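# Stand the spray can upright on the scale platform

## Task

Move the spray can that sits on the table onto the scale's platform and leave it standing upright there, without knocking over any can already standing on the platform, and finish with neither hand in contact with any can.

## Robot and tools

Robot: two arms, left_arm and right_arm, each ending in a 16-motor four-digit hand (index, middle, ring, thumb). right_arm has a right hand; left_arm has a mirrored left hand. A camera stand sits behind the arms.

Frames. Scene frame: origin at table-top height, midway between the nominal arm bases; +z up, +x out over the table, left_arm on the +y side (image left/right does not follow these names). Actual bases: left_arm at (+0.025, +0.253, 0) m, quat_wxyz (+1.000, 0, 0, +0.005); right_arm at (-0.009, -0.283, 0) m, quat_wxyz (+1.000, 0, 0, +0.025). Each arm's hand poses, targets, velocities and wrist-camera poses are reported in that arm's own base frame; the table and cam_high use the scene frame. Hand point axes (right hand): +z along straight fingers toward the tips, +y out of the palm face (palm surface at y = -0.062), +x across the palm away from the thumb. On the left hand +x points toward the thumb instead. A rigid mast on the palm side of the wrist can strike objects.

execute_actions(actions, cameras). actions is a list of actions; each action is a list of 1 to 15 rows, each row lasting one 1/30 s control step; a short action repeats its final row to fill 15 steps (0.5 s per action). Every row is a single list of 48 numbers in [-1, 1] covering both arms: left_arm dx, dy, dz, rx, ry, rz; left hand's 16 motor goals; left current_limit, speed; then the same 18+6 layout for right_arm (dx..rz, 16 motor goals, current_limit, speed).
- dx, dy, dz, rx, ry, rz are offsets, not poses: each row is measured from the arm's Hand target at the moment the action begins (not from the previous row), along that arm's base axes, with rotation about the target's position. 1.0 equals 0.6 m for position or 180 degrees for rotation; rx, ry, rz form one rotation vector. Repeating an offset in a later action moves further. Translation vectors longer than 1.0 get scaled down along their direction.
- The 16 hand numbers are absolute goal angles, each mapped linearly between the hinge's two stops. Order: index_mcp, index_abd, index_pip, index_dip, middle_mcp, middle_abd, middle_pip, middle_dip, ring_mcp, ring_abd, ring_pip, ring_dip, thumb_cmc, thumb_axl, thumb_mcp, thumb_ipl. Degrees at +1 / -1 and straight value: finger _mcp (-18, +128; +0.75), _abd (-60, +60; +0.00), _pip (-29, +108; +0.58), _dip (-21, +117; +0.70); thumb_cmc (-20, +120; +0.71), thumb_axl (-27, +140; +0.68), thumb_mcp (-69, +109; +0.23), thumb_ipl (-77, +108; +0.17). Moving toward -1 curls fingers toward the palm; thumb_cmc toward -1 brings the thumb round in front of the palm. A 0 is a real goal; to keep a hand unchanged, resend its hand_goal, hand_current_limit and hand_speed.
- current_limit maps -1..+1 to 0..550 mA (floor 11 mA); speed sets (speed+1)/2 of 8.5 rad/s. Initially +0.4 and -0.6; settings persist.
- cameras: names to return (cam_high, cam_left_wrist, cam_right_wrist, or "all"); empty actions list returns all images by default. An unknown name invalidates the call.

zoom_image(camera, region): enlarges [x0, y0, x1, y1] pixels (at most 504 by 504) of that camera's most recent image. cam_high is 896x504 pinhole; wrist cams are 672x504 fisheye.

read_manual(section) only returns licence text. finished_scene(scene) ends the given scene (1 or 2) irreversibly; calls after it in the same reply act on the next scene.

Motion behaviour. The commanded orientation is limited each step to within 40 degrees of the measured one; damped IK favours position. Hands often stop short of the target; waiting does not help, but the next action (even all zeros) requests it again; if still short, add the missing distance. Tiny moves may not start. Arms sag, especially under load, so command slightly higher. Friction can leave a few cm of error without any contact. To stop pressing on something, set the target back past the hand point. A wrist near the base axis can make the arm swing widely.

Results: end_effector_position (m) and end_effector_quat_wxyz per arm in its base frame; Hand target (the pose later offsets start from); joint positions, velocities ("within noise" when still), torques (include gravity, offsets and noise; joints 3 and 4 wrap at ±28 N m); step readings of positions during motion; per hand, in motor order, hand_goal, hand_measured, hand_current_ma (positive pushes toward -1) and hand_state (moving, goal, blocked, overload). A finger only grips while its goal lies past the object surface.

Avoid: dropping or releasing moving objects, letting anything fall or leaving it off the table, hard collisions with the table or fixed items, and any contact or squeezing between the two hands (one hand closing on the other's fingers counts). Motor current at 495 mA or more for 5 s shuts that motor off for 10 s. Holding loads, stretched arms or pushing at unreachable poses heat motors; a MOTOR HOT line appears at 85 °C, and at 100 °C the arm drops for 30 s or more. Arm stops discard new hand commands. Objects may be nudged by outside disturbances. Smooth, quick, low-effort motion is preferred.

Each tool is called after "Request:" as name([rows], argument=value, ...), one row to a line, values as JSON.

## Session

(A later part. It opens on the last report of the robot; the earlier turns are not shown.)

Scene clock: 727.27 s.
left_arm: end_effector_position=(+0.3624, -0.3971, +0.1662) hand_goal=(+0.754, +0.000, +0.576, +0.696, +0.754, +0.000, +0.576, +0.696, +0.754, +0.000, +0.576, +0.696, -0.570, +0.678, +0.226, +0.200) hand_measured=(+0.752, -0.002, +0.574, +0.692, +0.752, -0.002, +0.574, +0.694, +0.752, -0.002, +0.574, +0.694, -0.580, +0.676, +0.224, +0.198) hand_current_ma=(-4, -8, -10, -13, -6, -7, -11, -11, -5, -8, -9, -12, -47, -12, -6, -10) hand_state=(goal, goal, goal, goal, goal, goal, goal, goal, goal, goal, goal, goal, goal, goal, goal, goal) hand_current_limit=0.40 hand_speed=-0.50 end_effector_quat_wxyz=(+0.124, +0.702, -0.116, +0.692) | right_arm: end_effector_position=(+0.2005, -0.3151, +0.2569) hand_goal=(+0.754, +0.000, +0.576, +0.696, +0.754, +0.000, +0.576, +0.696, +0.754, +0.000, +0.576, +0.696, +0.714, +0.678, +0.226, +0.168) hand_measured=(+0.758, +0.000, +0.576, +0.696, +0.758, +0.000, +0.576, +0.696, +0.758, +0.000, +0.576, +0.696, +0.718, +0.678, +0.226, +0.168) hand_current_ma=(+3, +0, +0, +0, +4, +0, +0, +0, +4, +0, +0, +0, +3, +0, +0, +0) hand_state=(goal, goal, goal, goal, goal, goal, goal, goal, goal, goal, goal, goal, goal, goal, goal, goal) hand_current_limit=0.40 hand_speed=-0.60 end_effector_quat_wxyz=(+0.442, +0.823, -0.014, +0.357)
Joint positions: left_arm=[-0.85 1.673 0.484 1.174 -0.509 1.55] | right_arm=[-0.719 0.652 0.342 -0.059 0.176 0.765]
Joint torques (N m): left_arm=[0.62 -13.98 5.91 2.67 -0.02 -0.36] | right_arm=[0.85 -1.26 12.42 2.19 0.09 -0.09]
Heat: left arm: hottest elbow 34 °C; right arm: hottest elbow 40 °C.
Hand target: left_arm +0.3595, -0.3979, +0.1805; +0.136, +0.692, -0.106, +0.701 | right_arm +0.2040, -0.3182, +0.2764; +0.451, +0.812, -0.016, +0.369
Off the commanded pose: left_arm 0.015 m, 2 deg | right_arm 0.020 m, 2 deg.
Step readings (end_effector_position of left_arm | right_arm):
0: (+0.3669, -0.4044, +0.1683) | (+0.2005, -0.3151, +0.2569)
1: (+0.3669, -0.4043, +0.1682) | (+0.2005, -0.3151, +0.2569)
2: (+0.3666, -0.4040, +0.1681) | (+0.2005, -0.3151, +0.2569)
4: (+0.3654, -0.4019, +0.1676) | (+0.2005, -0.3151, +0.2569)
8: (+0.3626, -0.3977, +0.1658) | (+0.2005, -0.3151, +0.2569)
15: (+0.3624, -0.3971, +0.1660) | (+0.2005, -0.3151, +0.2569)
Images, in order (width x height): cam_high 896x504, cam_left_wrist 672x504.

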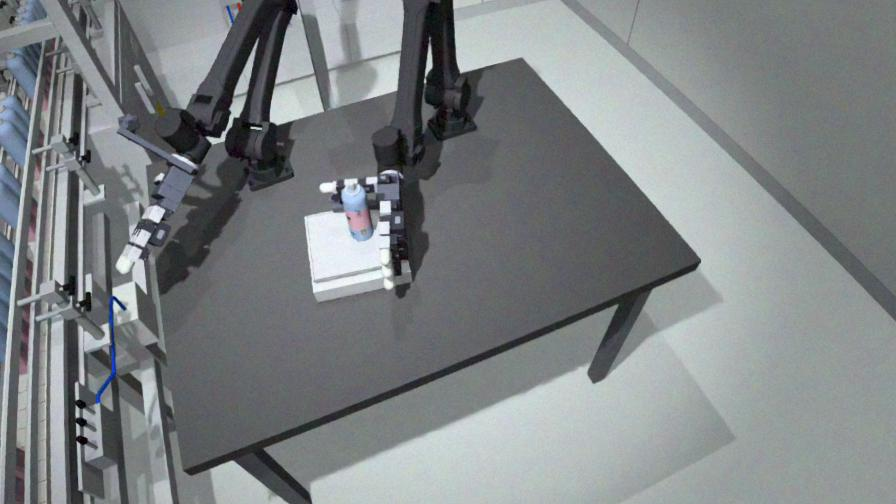

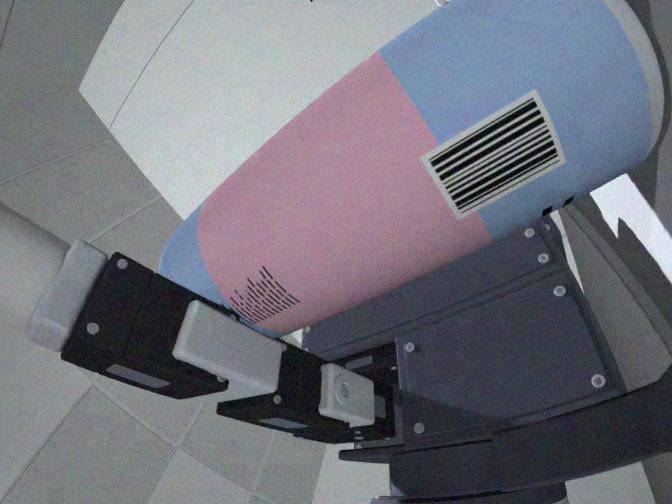

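Request:
execute_actions([
  [[-0.0157,0.0056,0.005,0,0,0,0.754,0,0.576,0.696,0.754,0,0.576,0.696,0.754,0,0.576,0.696,-0.57,0.678,0.226,0.2,0.4,-0.5,0,0,0,0,0,0,0.754,0,0.576,0.696,0.754,0,0.576,0.696,0.754,0,0.576,0.696,0.714,0.678,0.226,0.168,0.4,-0.6]],
], cameras=["cam_high", "cam_left_wrist"])

Request:
zoom_image(camera="cam_high", region=[250, 120, 450, 320])

Scene clock: 732.30 s.
left_arm: end_effector_position=(+0.3540, -0.3932, +0.1711) hand_goal=(+0.754, +0.000, +0.576, +0.696, +0.754, +0.000, +0.576, +0.696, +0.754, +0.000, +0.576, +0.696, -0.570, +0.678, +0.226, +0.200) hand_measured=(+0.752, -0.002, +0.574, +0.692, +0.752, -0.002, +0.574, +0.694, +0.752, -0.002, +0.574, +0.694, -0.580, +0.676, +0.224, +0.198) hand_current_ma=(-4, -8, -10, -13, -6, -7, -11, -11, -5, -8, -9, -12, -47, -12, -6, -10) hand_state=(goal, goal, goal, goal, goal, goal, goal, goal, goal, goal, goal, goal, goal, goal, goal, goal) hand_current_limit=0.40 hand_speed=-0.50 end_effector_quat_wxyz=(+0.124, +0.701, -0.114, +0.693) | right_arm: end_effector_position=(+0.2005, -0.3151, +0.2569) hand_goal=(+0.754, +0.000, +0.576, +0.696, +0.754, +0.000, +0.576, +0.696, +0.754, +0.000, +0.576, +0.696, +0.714, +0.678, +0.226, +0.168) hand_measured=(+0.758, +0.000, +0.576, +0.696, +0.758, +0.000, +0.576, +0.696, +0.758, +0.000, +0.576, +0.696, +0.718, +0.678, +0.226, +0.168) hand_current_ma=(+3, +0, +0, +0, +4, +0, +0, +0, +4, +0, +0, +0, +3, +0, +0, +0) hand_state=(goal, goal, goal, goal, goal, goal, goal, goal, goal, goal, goal, goal, goal, goal, goal, goal) hand_current_limit=0.40 hand_speed=-0.60 end_effector_quat_wxyz=(+0.442, +0.823, -0.014, +0.357)
Joint positions: left_arm=[-0.863 1.645 0.462 1.174 -0.524 1.55] | right_arm=[-0.719 0.652 0.342 -0.059 0.176 0.765]
Joint torques (N m): left_arm=[0.56 -13.68 5.93 2.55 -0.02 -0.35] | right_arm=[0.79 -1.2 12.42 2.17 0.09 -0.09]
Heat: left arm: hottest elbow 34 °C; right arm: hottest elbow 40 °C.
Hand target: left_arm +0.3501, -0.3945, +0.1834; +0.136, +0.692, -0.107, +0.701 | right_arm +0.2040, -0.3182, +0.2764; +0.451, +0.812, -0.016, +0.369
Off the commanded pose: left_arm 0.013 m, 2 deg | right_arm 0.020 m, 2 deg.
Step readings (end_effector_position of left_arm | right_arm):
0: (+0.3624, -0.3971, +0.1662) | (+0.2005, -0.3151, +0.2569)
1: (+0.3624, -0.3969, +0.1660) | (+0.2005, -0.3151, +0.2569)
2: (+0.3624, -0.3965, +0.1663) | (+0.2005, -0.3151, +0.2569)
4: (+0.3605, -0.3947, +0.1668) | (+0.2005, -0.3151, +0.2569)
8: (+0.3552, -0.3930, +0.1696) | (+0.2005, -0.3151, +0.2569)
15: (+0.3540, -0.3932, +0.1711) | (+0.2005, -0.3151, +0.2569)
Images, in order (width x height): cam_high 896x504, cam_left_wrist 672x504.

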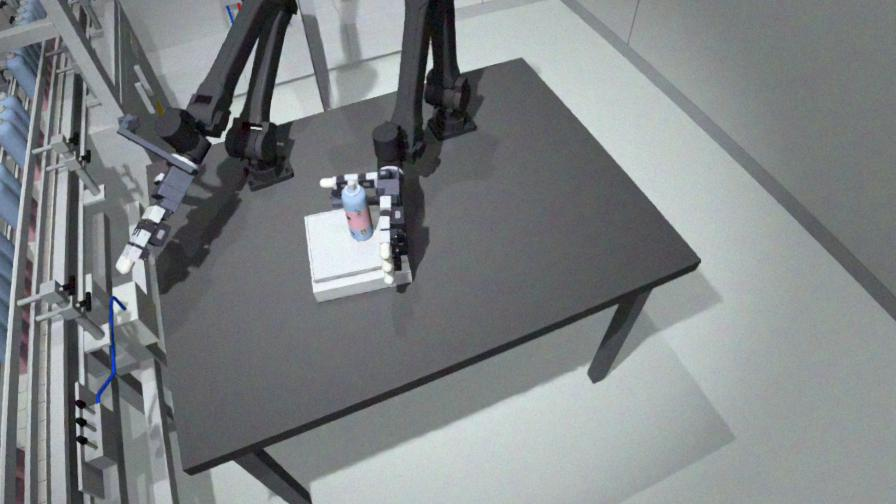

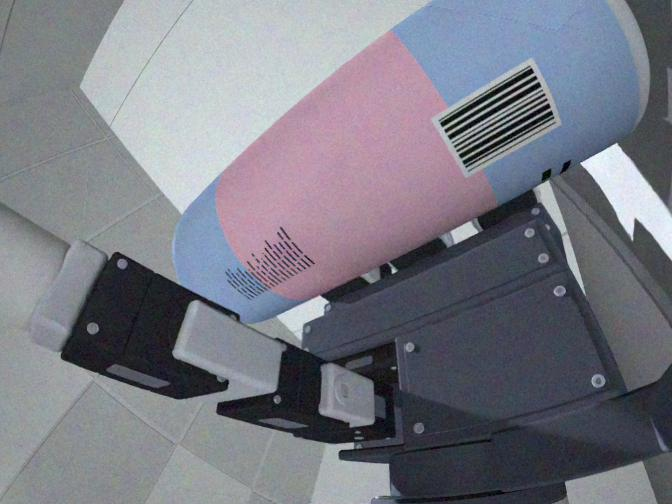

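Scaled by 2.520.

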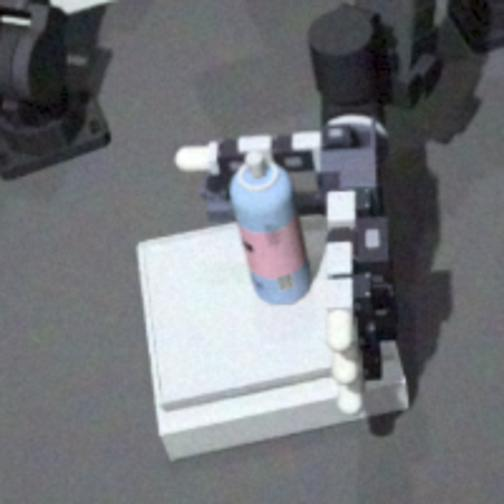

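Request:
execute_actions([
  [[-0.0157,0.0056,0,0,0,0,0.754,0,0.576,0.696,0.754,0,0.576,0.696,0.754,0,0.576,0.696,-0.57,0.678,0.226,0.2,0.4,-0.5,0,0,0,0,0,0,0.754,0,0.576,0.696,0.754,0,0.576,0.696,0.754,0,0.576,0.696,0.714,0.678,0.226,0.168,0.4,-0.6]],
], cameras=["cam_high", "cam_left_wrist"])

Request:
zoom_image(camera="cam_high", region=[250, 120, 450, 320])

Scene clock: 741.80 s.
left_arm: end_effector_position=(+0.3444, -0.3900, +0.1682) hand_goal=(+0.754, +0.000, +0.576, +0.696, +0.754, +0.000, +0.576, +0.696, +0.754, +0.000, +0.576, +0.696, -0.570, +0.678, +0.226, +0.200) hand_measured=(+0.752, -0.002, +0.574, +0.692, +0.752, -0.002, +0.574, +0.694, +0.752, -0.002, +0.574, +0.694, -0.580, +0.676, +0.224, +0.198) hand_current_ma=(-4, -8, -10, -13, -6, -7, -11, -11, -5, -8, -9, -12, -47, -12, -6, -10) hand_state=(goal, goal, goal, goal, goal, goal, goal, goal, goal, goal, goal, goal, goal, goal, goal, goal) hand_current_limit=0.40 hand_speed=-0.50 end_effector_quat_wxyz=(+0.122, +0.703, -0.117, +0.690) | right_arm: end_effector_position=(+0.2005, -0.3151, +0.2569) hand_goal=(+0.754, +0.000, +0.576, +0.696, +0.754, +0.000, +0.576, +0.696, +0.754, +0.000, +0.576, +0.696, +0.714, +0.678, +0.226, +0.168) hand_measured=(+0.758, +0.000, +0.576, +0.696, +0.758, +0.000, +0.576, +0.696, +0.758, +0.000, +0.576, +0.696, +0.718, +0.678, +0.226, +0.168) hand_current_ma=(+3, +0, +0, +0, +4, +0, +0, +0, +4, +0, +0, +0, +3, +0, +0, +0) hand_state=(goal, goal, goal, goal, goal, goal, goal, goal, goal, goal, goal, goal, goal, goal, goal, goal) hand_current_limit=0.40 hand_speed=-0.60 end_effector_quat_wxyz=(+0.442, +0.823, -0.014, +0.357)
Joint positions: left_arm=[-0.879 1.632 0.437 1.174 -0.539 1.55] | right_arm=[-0.719 0.652 0.342 -0.059 0.176 0.765]
Joint torques (N m): left_arm=[0.38 -13.16 5.87 2.89 -0.03 -0.35] | right_arm=[0.85 -1.14 12.42 2.21 0.09 -0.09]
Heat: left arm: hottest elbow 34 °C; right arm: hottest elbow 40 °C.
Hand target: left_arm +0.3406, -0.3913, +0.1835; +0.136, +0.692, -0.107, +0.701 | right_arm +0.2040, -0.3182, +0.2764; +0.451, +0.812, -0.016, +0.369
Off the commanded pose: left_arm 0.016 m, 3 deg | right_arm 0.020 m, 2 deg.
Step readings (end_effector_position of left_arm | right_arm):
0: (+0.3540, -0.3932, +0.1711) | (+0.2005, -0.3151, +0.2569)
1: (+0.3540, -0.3930, +0.1710) | (+0.2005, -0.3151, +0.2569)
2: (+0.3539, -0.3927, +0.1711) | (+0.2005, -0.3151, +0.2569)
4: (+0.3516, -0.3914, +0.1702) | (+0.2005, -0.3151, +0.2569)
8: (+0.3457, -0.3899, +0.1680) | (+0.2005, -0.3151, +0.2569)
15: (+0.3444, -0.3900, +0.1682) | (+0.2005, -0.3151, +0.2569)
Images, in order (width x height): cam_high 896x504, cam_left_wrist 672x504.

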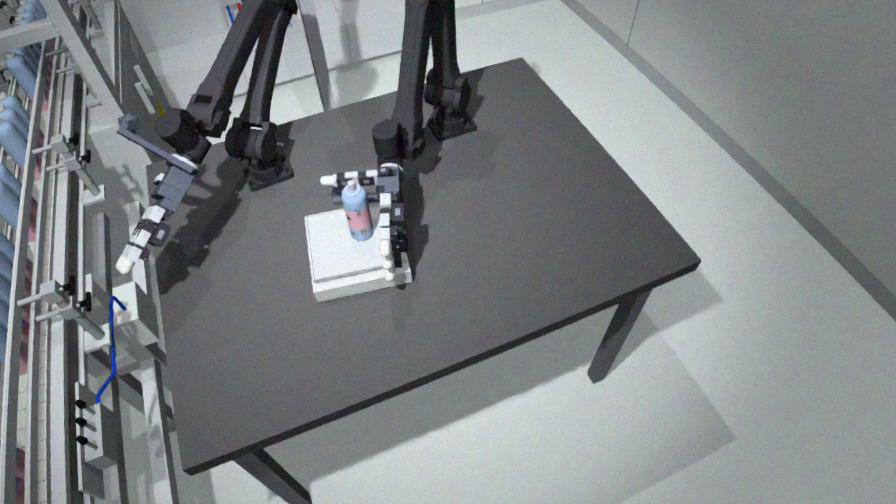

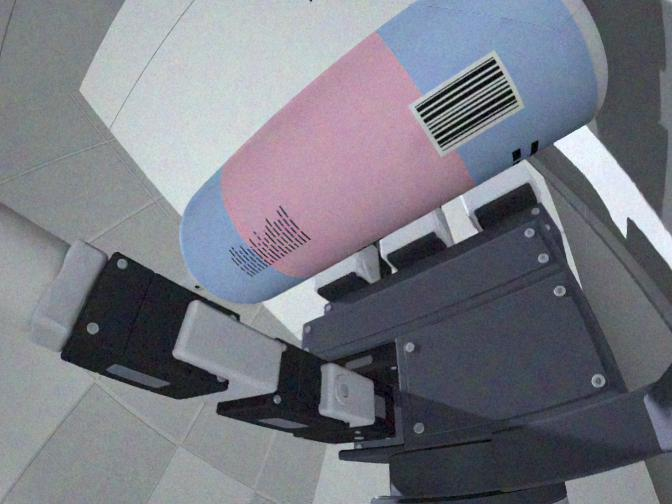

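Scaled by 2.520.

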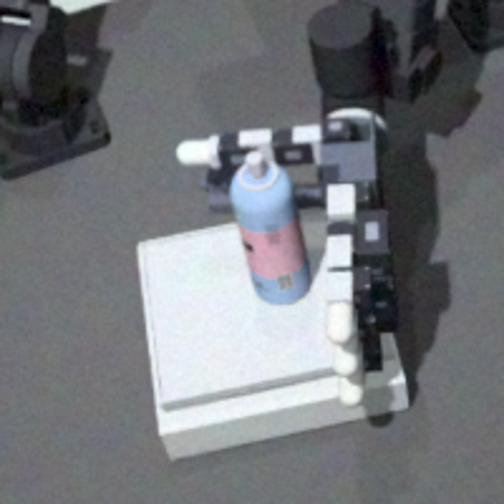

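Request:
execute_actions([
  [[-0.028,0.012,0.01,0,0,0,0.754,0,0.576,0.696,0.754,0,0.576,0.696,0.754,0,0.576,0.696,-0.57,0.678,0.226,0.2,0.4,-0.5,0,0,0,0,0,0,0.754,0,0.576,0.696,0.754,0,0.576,0.696,0.754,0,0.576,0.696,0.714,0.678,0.226,0.168,0.4,-0.6]],
], cameras=["cam_high", "cam_left_wrist"])

Request:
zoom_image(camera="cam_high", region=[250, 120, 450, 320])

Scene clock: 747.77 s.
left_arm: end_effector_position=(+0.3275, -0.3831, +0.1793) hand_goal=(+0.754, +0.000, +0.576, +0.696, +0.754, +0.000, +0.576, +0.696, +0.754, +0.000, +0.576, +0.696, -0.570, +0.678, +0.226, +0.200) hand_measured=(+0.752, -0.002, +0.574, +0.692, +0.752, -0.002, +0.574, +0.694, +0.752, -0.002, +0.574, +0.694, -0.580, +0.676, +0.224, +0.198) hand_current_ma=(-4, -8, -10, -13, -6, -7, -11, -11, -5, -8, -9, -12, -47, -12, -6, -10) hand_state=(goal, goal, goal, goal, goal, goal, goal, goal, goal, goal, goal, goal, goal, goal, goal, goal) hand_current_limit=0.40 hand_speed=-0.50 end_effector_quat_wxyz=(+0.126, +0.699, -0.113, +0.695) | right_arm: end_effector_position=(+0.2005, -0.3151, +0.2569) hand_goal=(+0.754, +0.000, +0.576, +0.696, +0.754, +0.000, +0.576, +0.696, +0.754, +0.000, +0.576, +0.696, +0.714, +0.678, +0.226, +0.168) hand_measured=(+0.758, +0.000, +0.576, +0.696, +0.758, +0.000, +0.576, +0.696, +0.758, +0.000, +0.576, +0.696, +0.718, +0.678, +0.226, +0.168) hand_current_ma=(+3, +0, +0, +0, +4, +0, +0, +0, +4, +0, +0, +0, +3, +0, +0, +0) hand_state=(goal, goal, goal, goal, goal, goal, goal, goal, goal, goal, goal, goal, goal, goal, goal, goal) hand_current_limit=0.40 hand_speed=-0.60 end_effector_quat_wxyz=(+0.442, +0.823, -0.014, +0.357)
Joint positions: left_arm=[-0.906 1.575 0.397 1.174 -0.568 1.55] | right_arm=[-0.719 0.652 0.342 -0.059 0.176 0.765]
Joint torques (N m): left_arm=[0.67 -12.28 6 2.37 0 -0.34] | right_arm=[0.85 -1.2 12.42 2.21 0.09 -0.1]
Heat: left arm: hottest elbow 34 °C; right arm: hottest elbow 40 °C.
Hand target: left_arm +0.3239, -0.3840, +0.1895; +0.136, +0.692, -0.106, +0.701 | right_arm +0.2040, -0.3182, +0.2764; +0.451, +0.812, -0.016, +0.369
Off the commanded pose: left_arm 0.011 m, 2 deg | right_arm 0.020 m, 2 deg.
Step readings (end_effector_position of left_arm | right_arm):
0: (+0.3444, -0.3900, +0.1682) | (+0.2005, -0.3151, +0.2569)
1: (+0.3444, -0.3897, +0.1681) | (+0.2005, -0.3151, +0.2569)
2: (+0.3440, -0.3890, +0.1685) | (+0.2005, -0.3151, +0.2569)
4: (+0.3398, -0.3862, +0.1699) | (+0.2005, -0.3151, +0.2569)
8: (+0.3297, -0.3830, +0.1755) | (+0.2005, -0.3151, +0.2569)
15: (+0.3272, -0.3833, +0.1793) | (+0.2005, -0.3151, +0.2569)
Images, in order (width x height): cam_high 896x504, cam_left_wrist 672x504.

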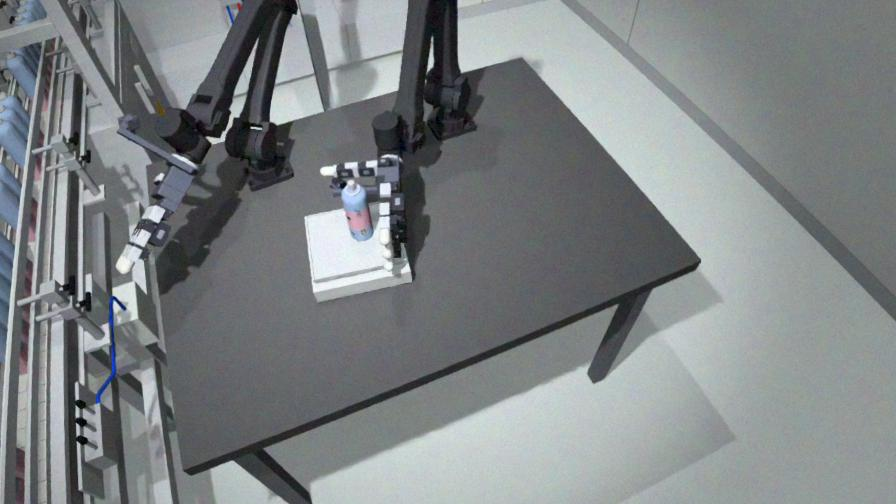

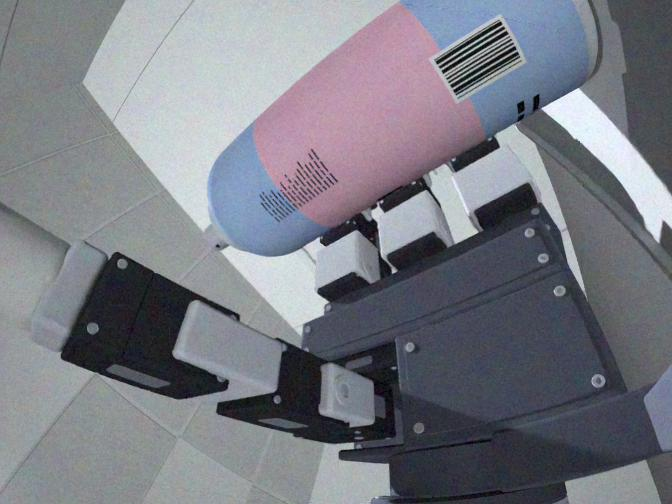

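Scaled by 2.520.

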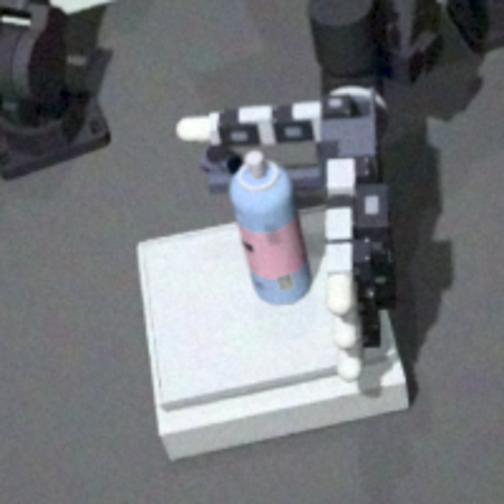

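Request:
execute_actions([
  [[0.012,0.09,0.02,0,0,0,0.754,0,0.576,0.696,0.754,0,0.576,0.696,0.754,0,0.576,0.696,-0.57,0.678,0.226,0.2,0.4,-0.5,0,0,0,0,0,0,0.754,0,0.576,0.696,0.754,0,0.576,0.696,0.754,0,0.576,0.696,0.714,0.678,0.226,0.168,0.4,-0.6]],
  [[0.02,0.15,0.02,0,0,0,0.754,0,0.576,0.696,0.754,0,0.576,0.696,0.754,0,0.576,0.696,-0.57,0.678,0.226,0.2,0.4,-0.5,0,0,0,0,0,0,0.754,0,0.576,0.696,0.754,0,0.576,0.696,0.754,0,0.576,0.696,0.714,0.678,0.226,0.168,0.4,-0.6]],
], cameras=["cam_high", "cam_left_wrist"])

Request:
zoom_image(camera="cam_high", region=[250, 120, 450, 320])

Scene clock: 759.60 s.
left_arm: end_effector_position=(+0.3397, -0.2421, +0.2086) hand_goal=(+0.754, +0.000, +0.576, +0.696, +0.754, +0.000, +0.576, +0.696, +0.754, +0.000, +0.576, +0.696, -0.570, +0.678, +0.226, +0.200) hand_measured=(+0.754, -0.002, +0.574, +0.694, +0.754, -0.002, +0.574, +0.694, +0.754, -0.002, +0.574, +0.694, -0.580, +0.676, +0.224, +0.198) hand_current_ma=(+3, -8, -7, -12, +4, -7, -8, -10, +3, -8, -6, -11, -47, -12, -6, -9) hand_state=(goal, goal, goal, goal, goal, goal, goal, goal, goal, goal, goal, goal, goal, goal, goal, goal) hand_current_limit=0.40 hand_speed=-0.50 end_effector_quat_wxyz=(+0.135, +0.693, -0.111, +0.700) | right_arm: end_effector_position=(+0.2005, -0.3151, +0.2569) hand_goal=(+0.754, +0.000, +0.576, +0.696, +0.754, +0.000, +0.576, +0.696, +0.754, +0.000, +0.576, +0.696, +0.714, +0.678, +0.226, +0.168) hand_measured=(+0.758, +0.000, +0.576, +0.696, +0.758, +0.000, +0.576, +0.696, +0.758, +0.000, +0.576, +0.696, +0.718, +0.678, +0.226, +0.168) hand_current_ma=(+3, +0, +0, +0, +4, +0, +0, +0, +4, +0, +0, +0, +3, +0, +0, +0) hand_state=(goal, goal, goal, goal, goal, goal, goal, goal, goal, goal, goal, goal, goal, goal, goal, goal) hand_current_limit=0.40 hand_speed=-0.60 end_effector_quat_wxyz=(+0.442, +0.823, -0.014, +0.357)
Joint positions: left_arm=[-0.465 1.251 0.198 1.069 -0.115 1.541] | right_arm=[-0.719 0.652 0.342 -0.059 0.176 0.765]
Joint torques (N m): left_arm=[2.02 -8.35 7.83 1.51 0.26 -0.37] | right_arm=[0.79 -1.2 12.42 2.21 0.09 -0.1]
Heat: left arm: hottest elbow 34 °C; right arm: hottest elbow 40 °C.
Hand target: left_arm +0.3430, -0.2400, +0.2134; +0.136, +0.692, -0.107, +0.701 | right_arm +0.2040, -0.3182, +0.2764; +0.451, +0.812, -0.016, +0.369
Off the commanded pose: left_arm 0.006 m, 1 deg | right_arm 0.020 m, 2 deg.
Step readings (end_effector_position of left_arm | right_arm):
0: (+0.3275, -0.3831, +0.1793) | (+0.2005, -0.3151, +0.2569)
1: (+0.3269, -0.3831, +0.1792) | (+0.2005, -0.3151, +0.2569)
2: (+0.3254, -0.3821, +0.1792) | (+0.2005, -0.3151, +0.2569)
4: (+0.3210, -0.3730, +0.1811) | (+0.2005, -0.3151, +0.2569)
8: (+0.3267, -0.3415, +0.1912) | (+0.2005, -0.3151, +0.2569)
15: (+0.3290, -0.3324, +0.2009) | (+0.2005, -0.3151, +0.2569)
16: (+0.3281, -0.3326, +0.2003) | (+0.2005, -0.3151, +0.2569)
17: (+0.3259, -0.3311, +0.1998) | (+0.2005, -0.3151, +0.2569)
19: (+0.3258, -0.3125, +0.2004) | (+0.2005, -0.3151, +0.2569)
23: (+0.3367, -0.2602, +0.2059) | (+0.2005, -0.3151, +0.2569)
30: (+0.3394, -0.2429, +0.2117) | (+0.2005, -0.3151, +0.2569)
Images, in order (width x height): cam_high 896x504, cam_left_wrist 672x504.

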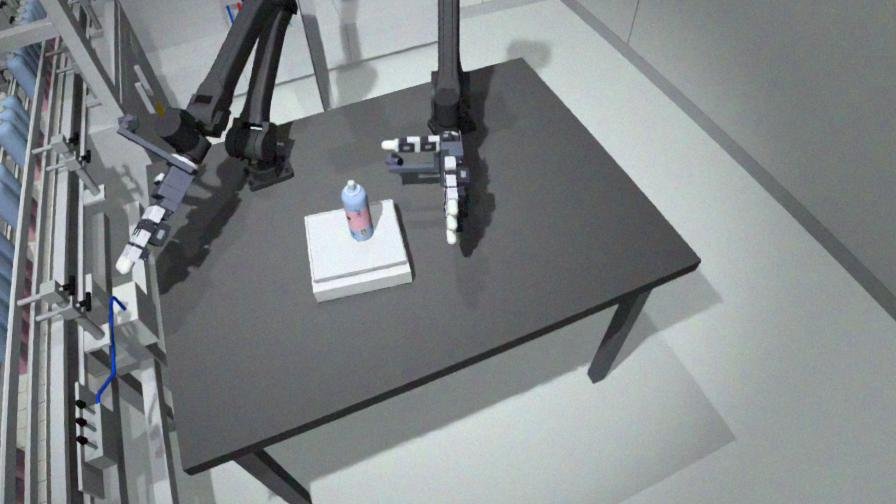

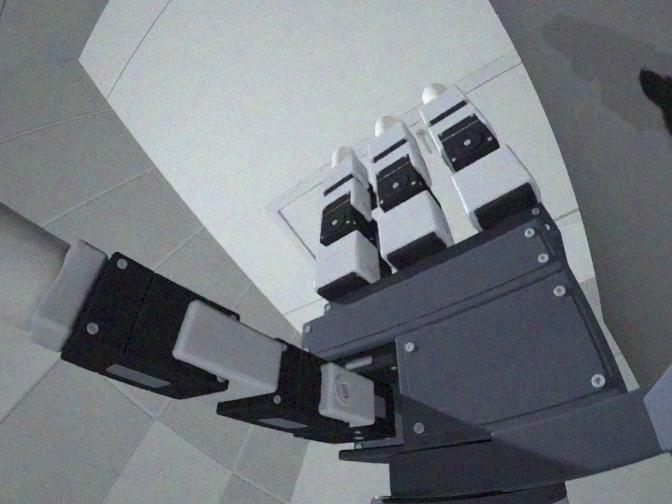

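Scaled by 2.520.

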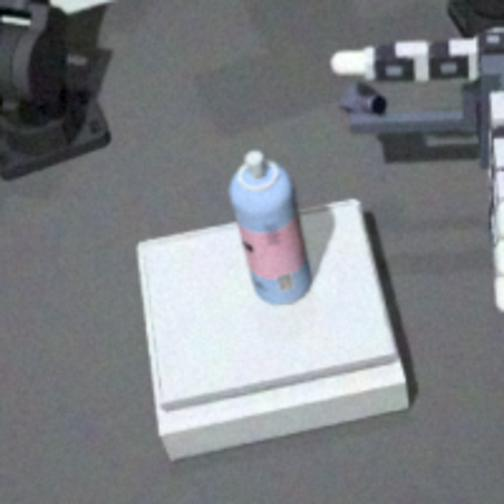

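Request:
finished_scene(scene=2)

The scene is finished: the task was done.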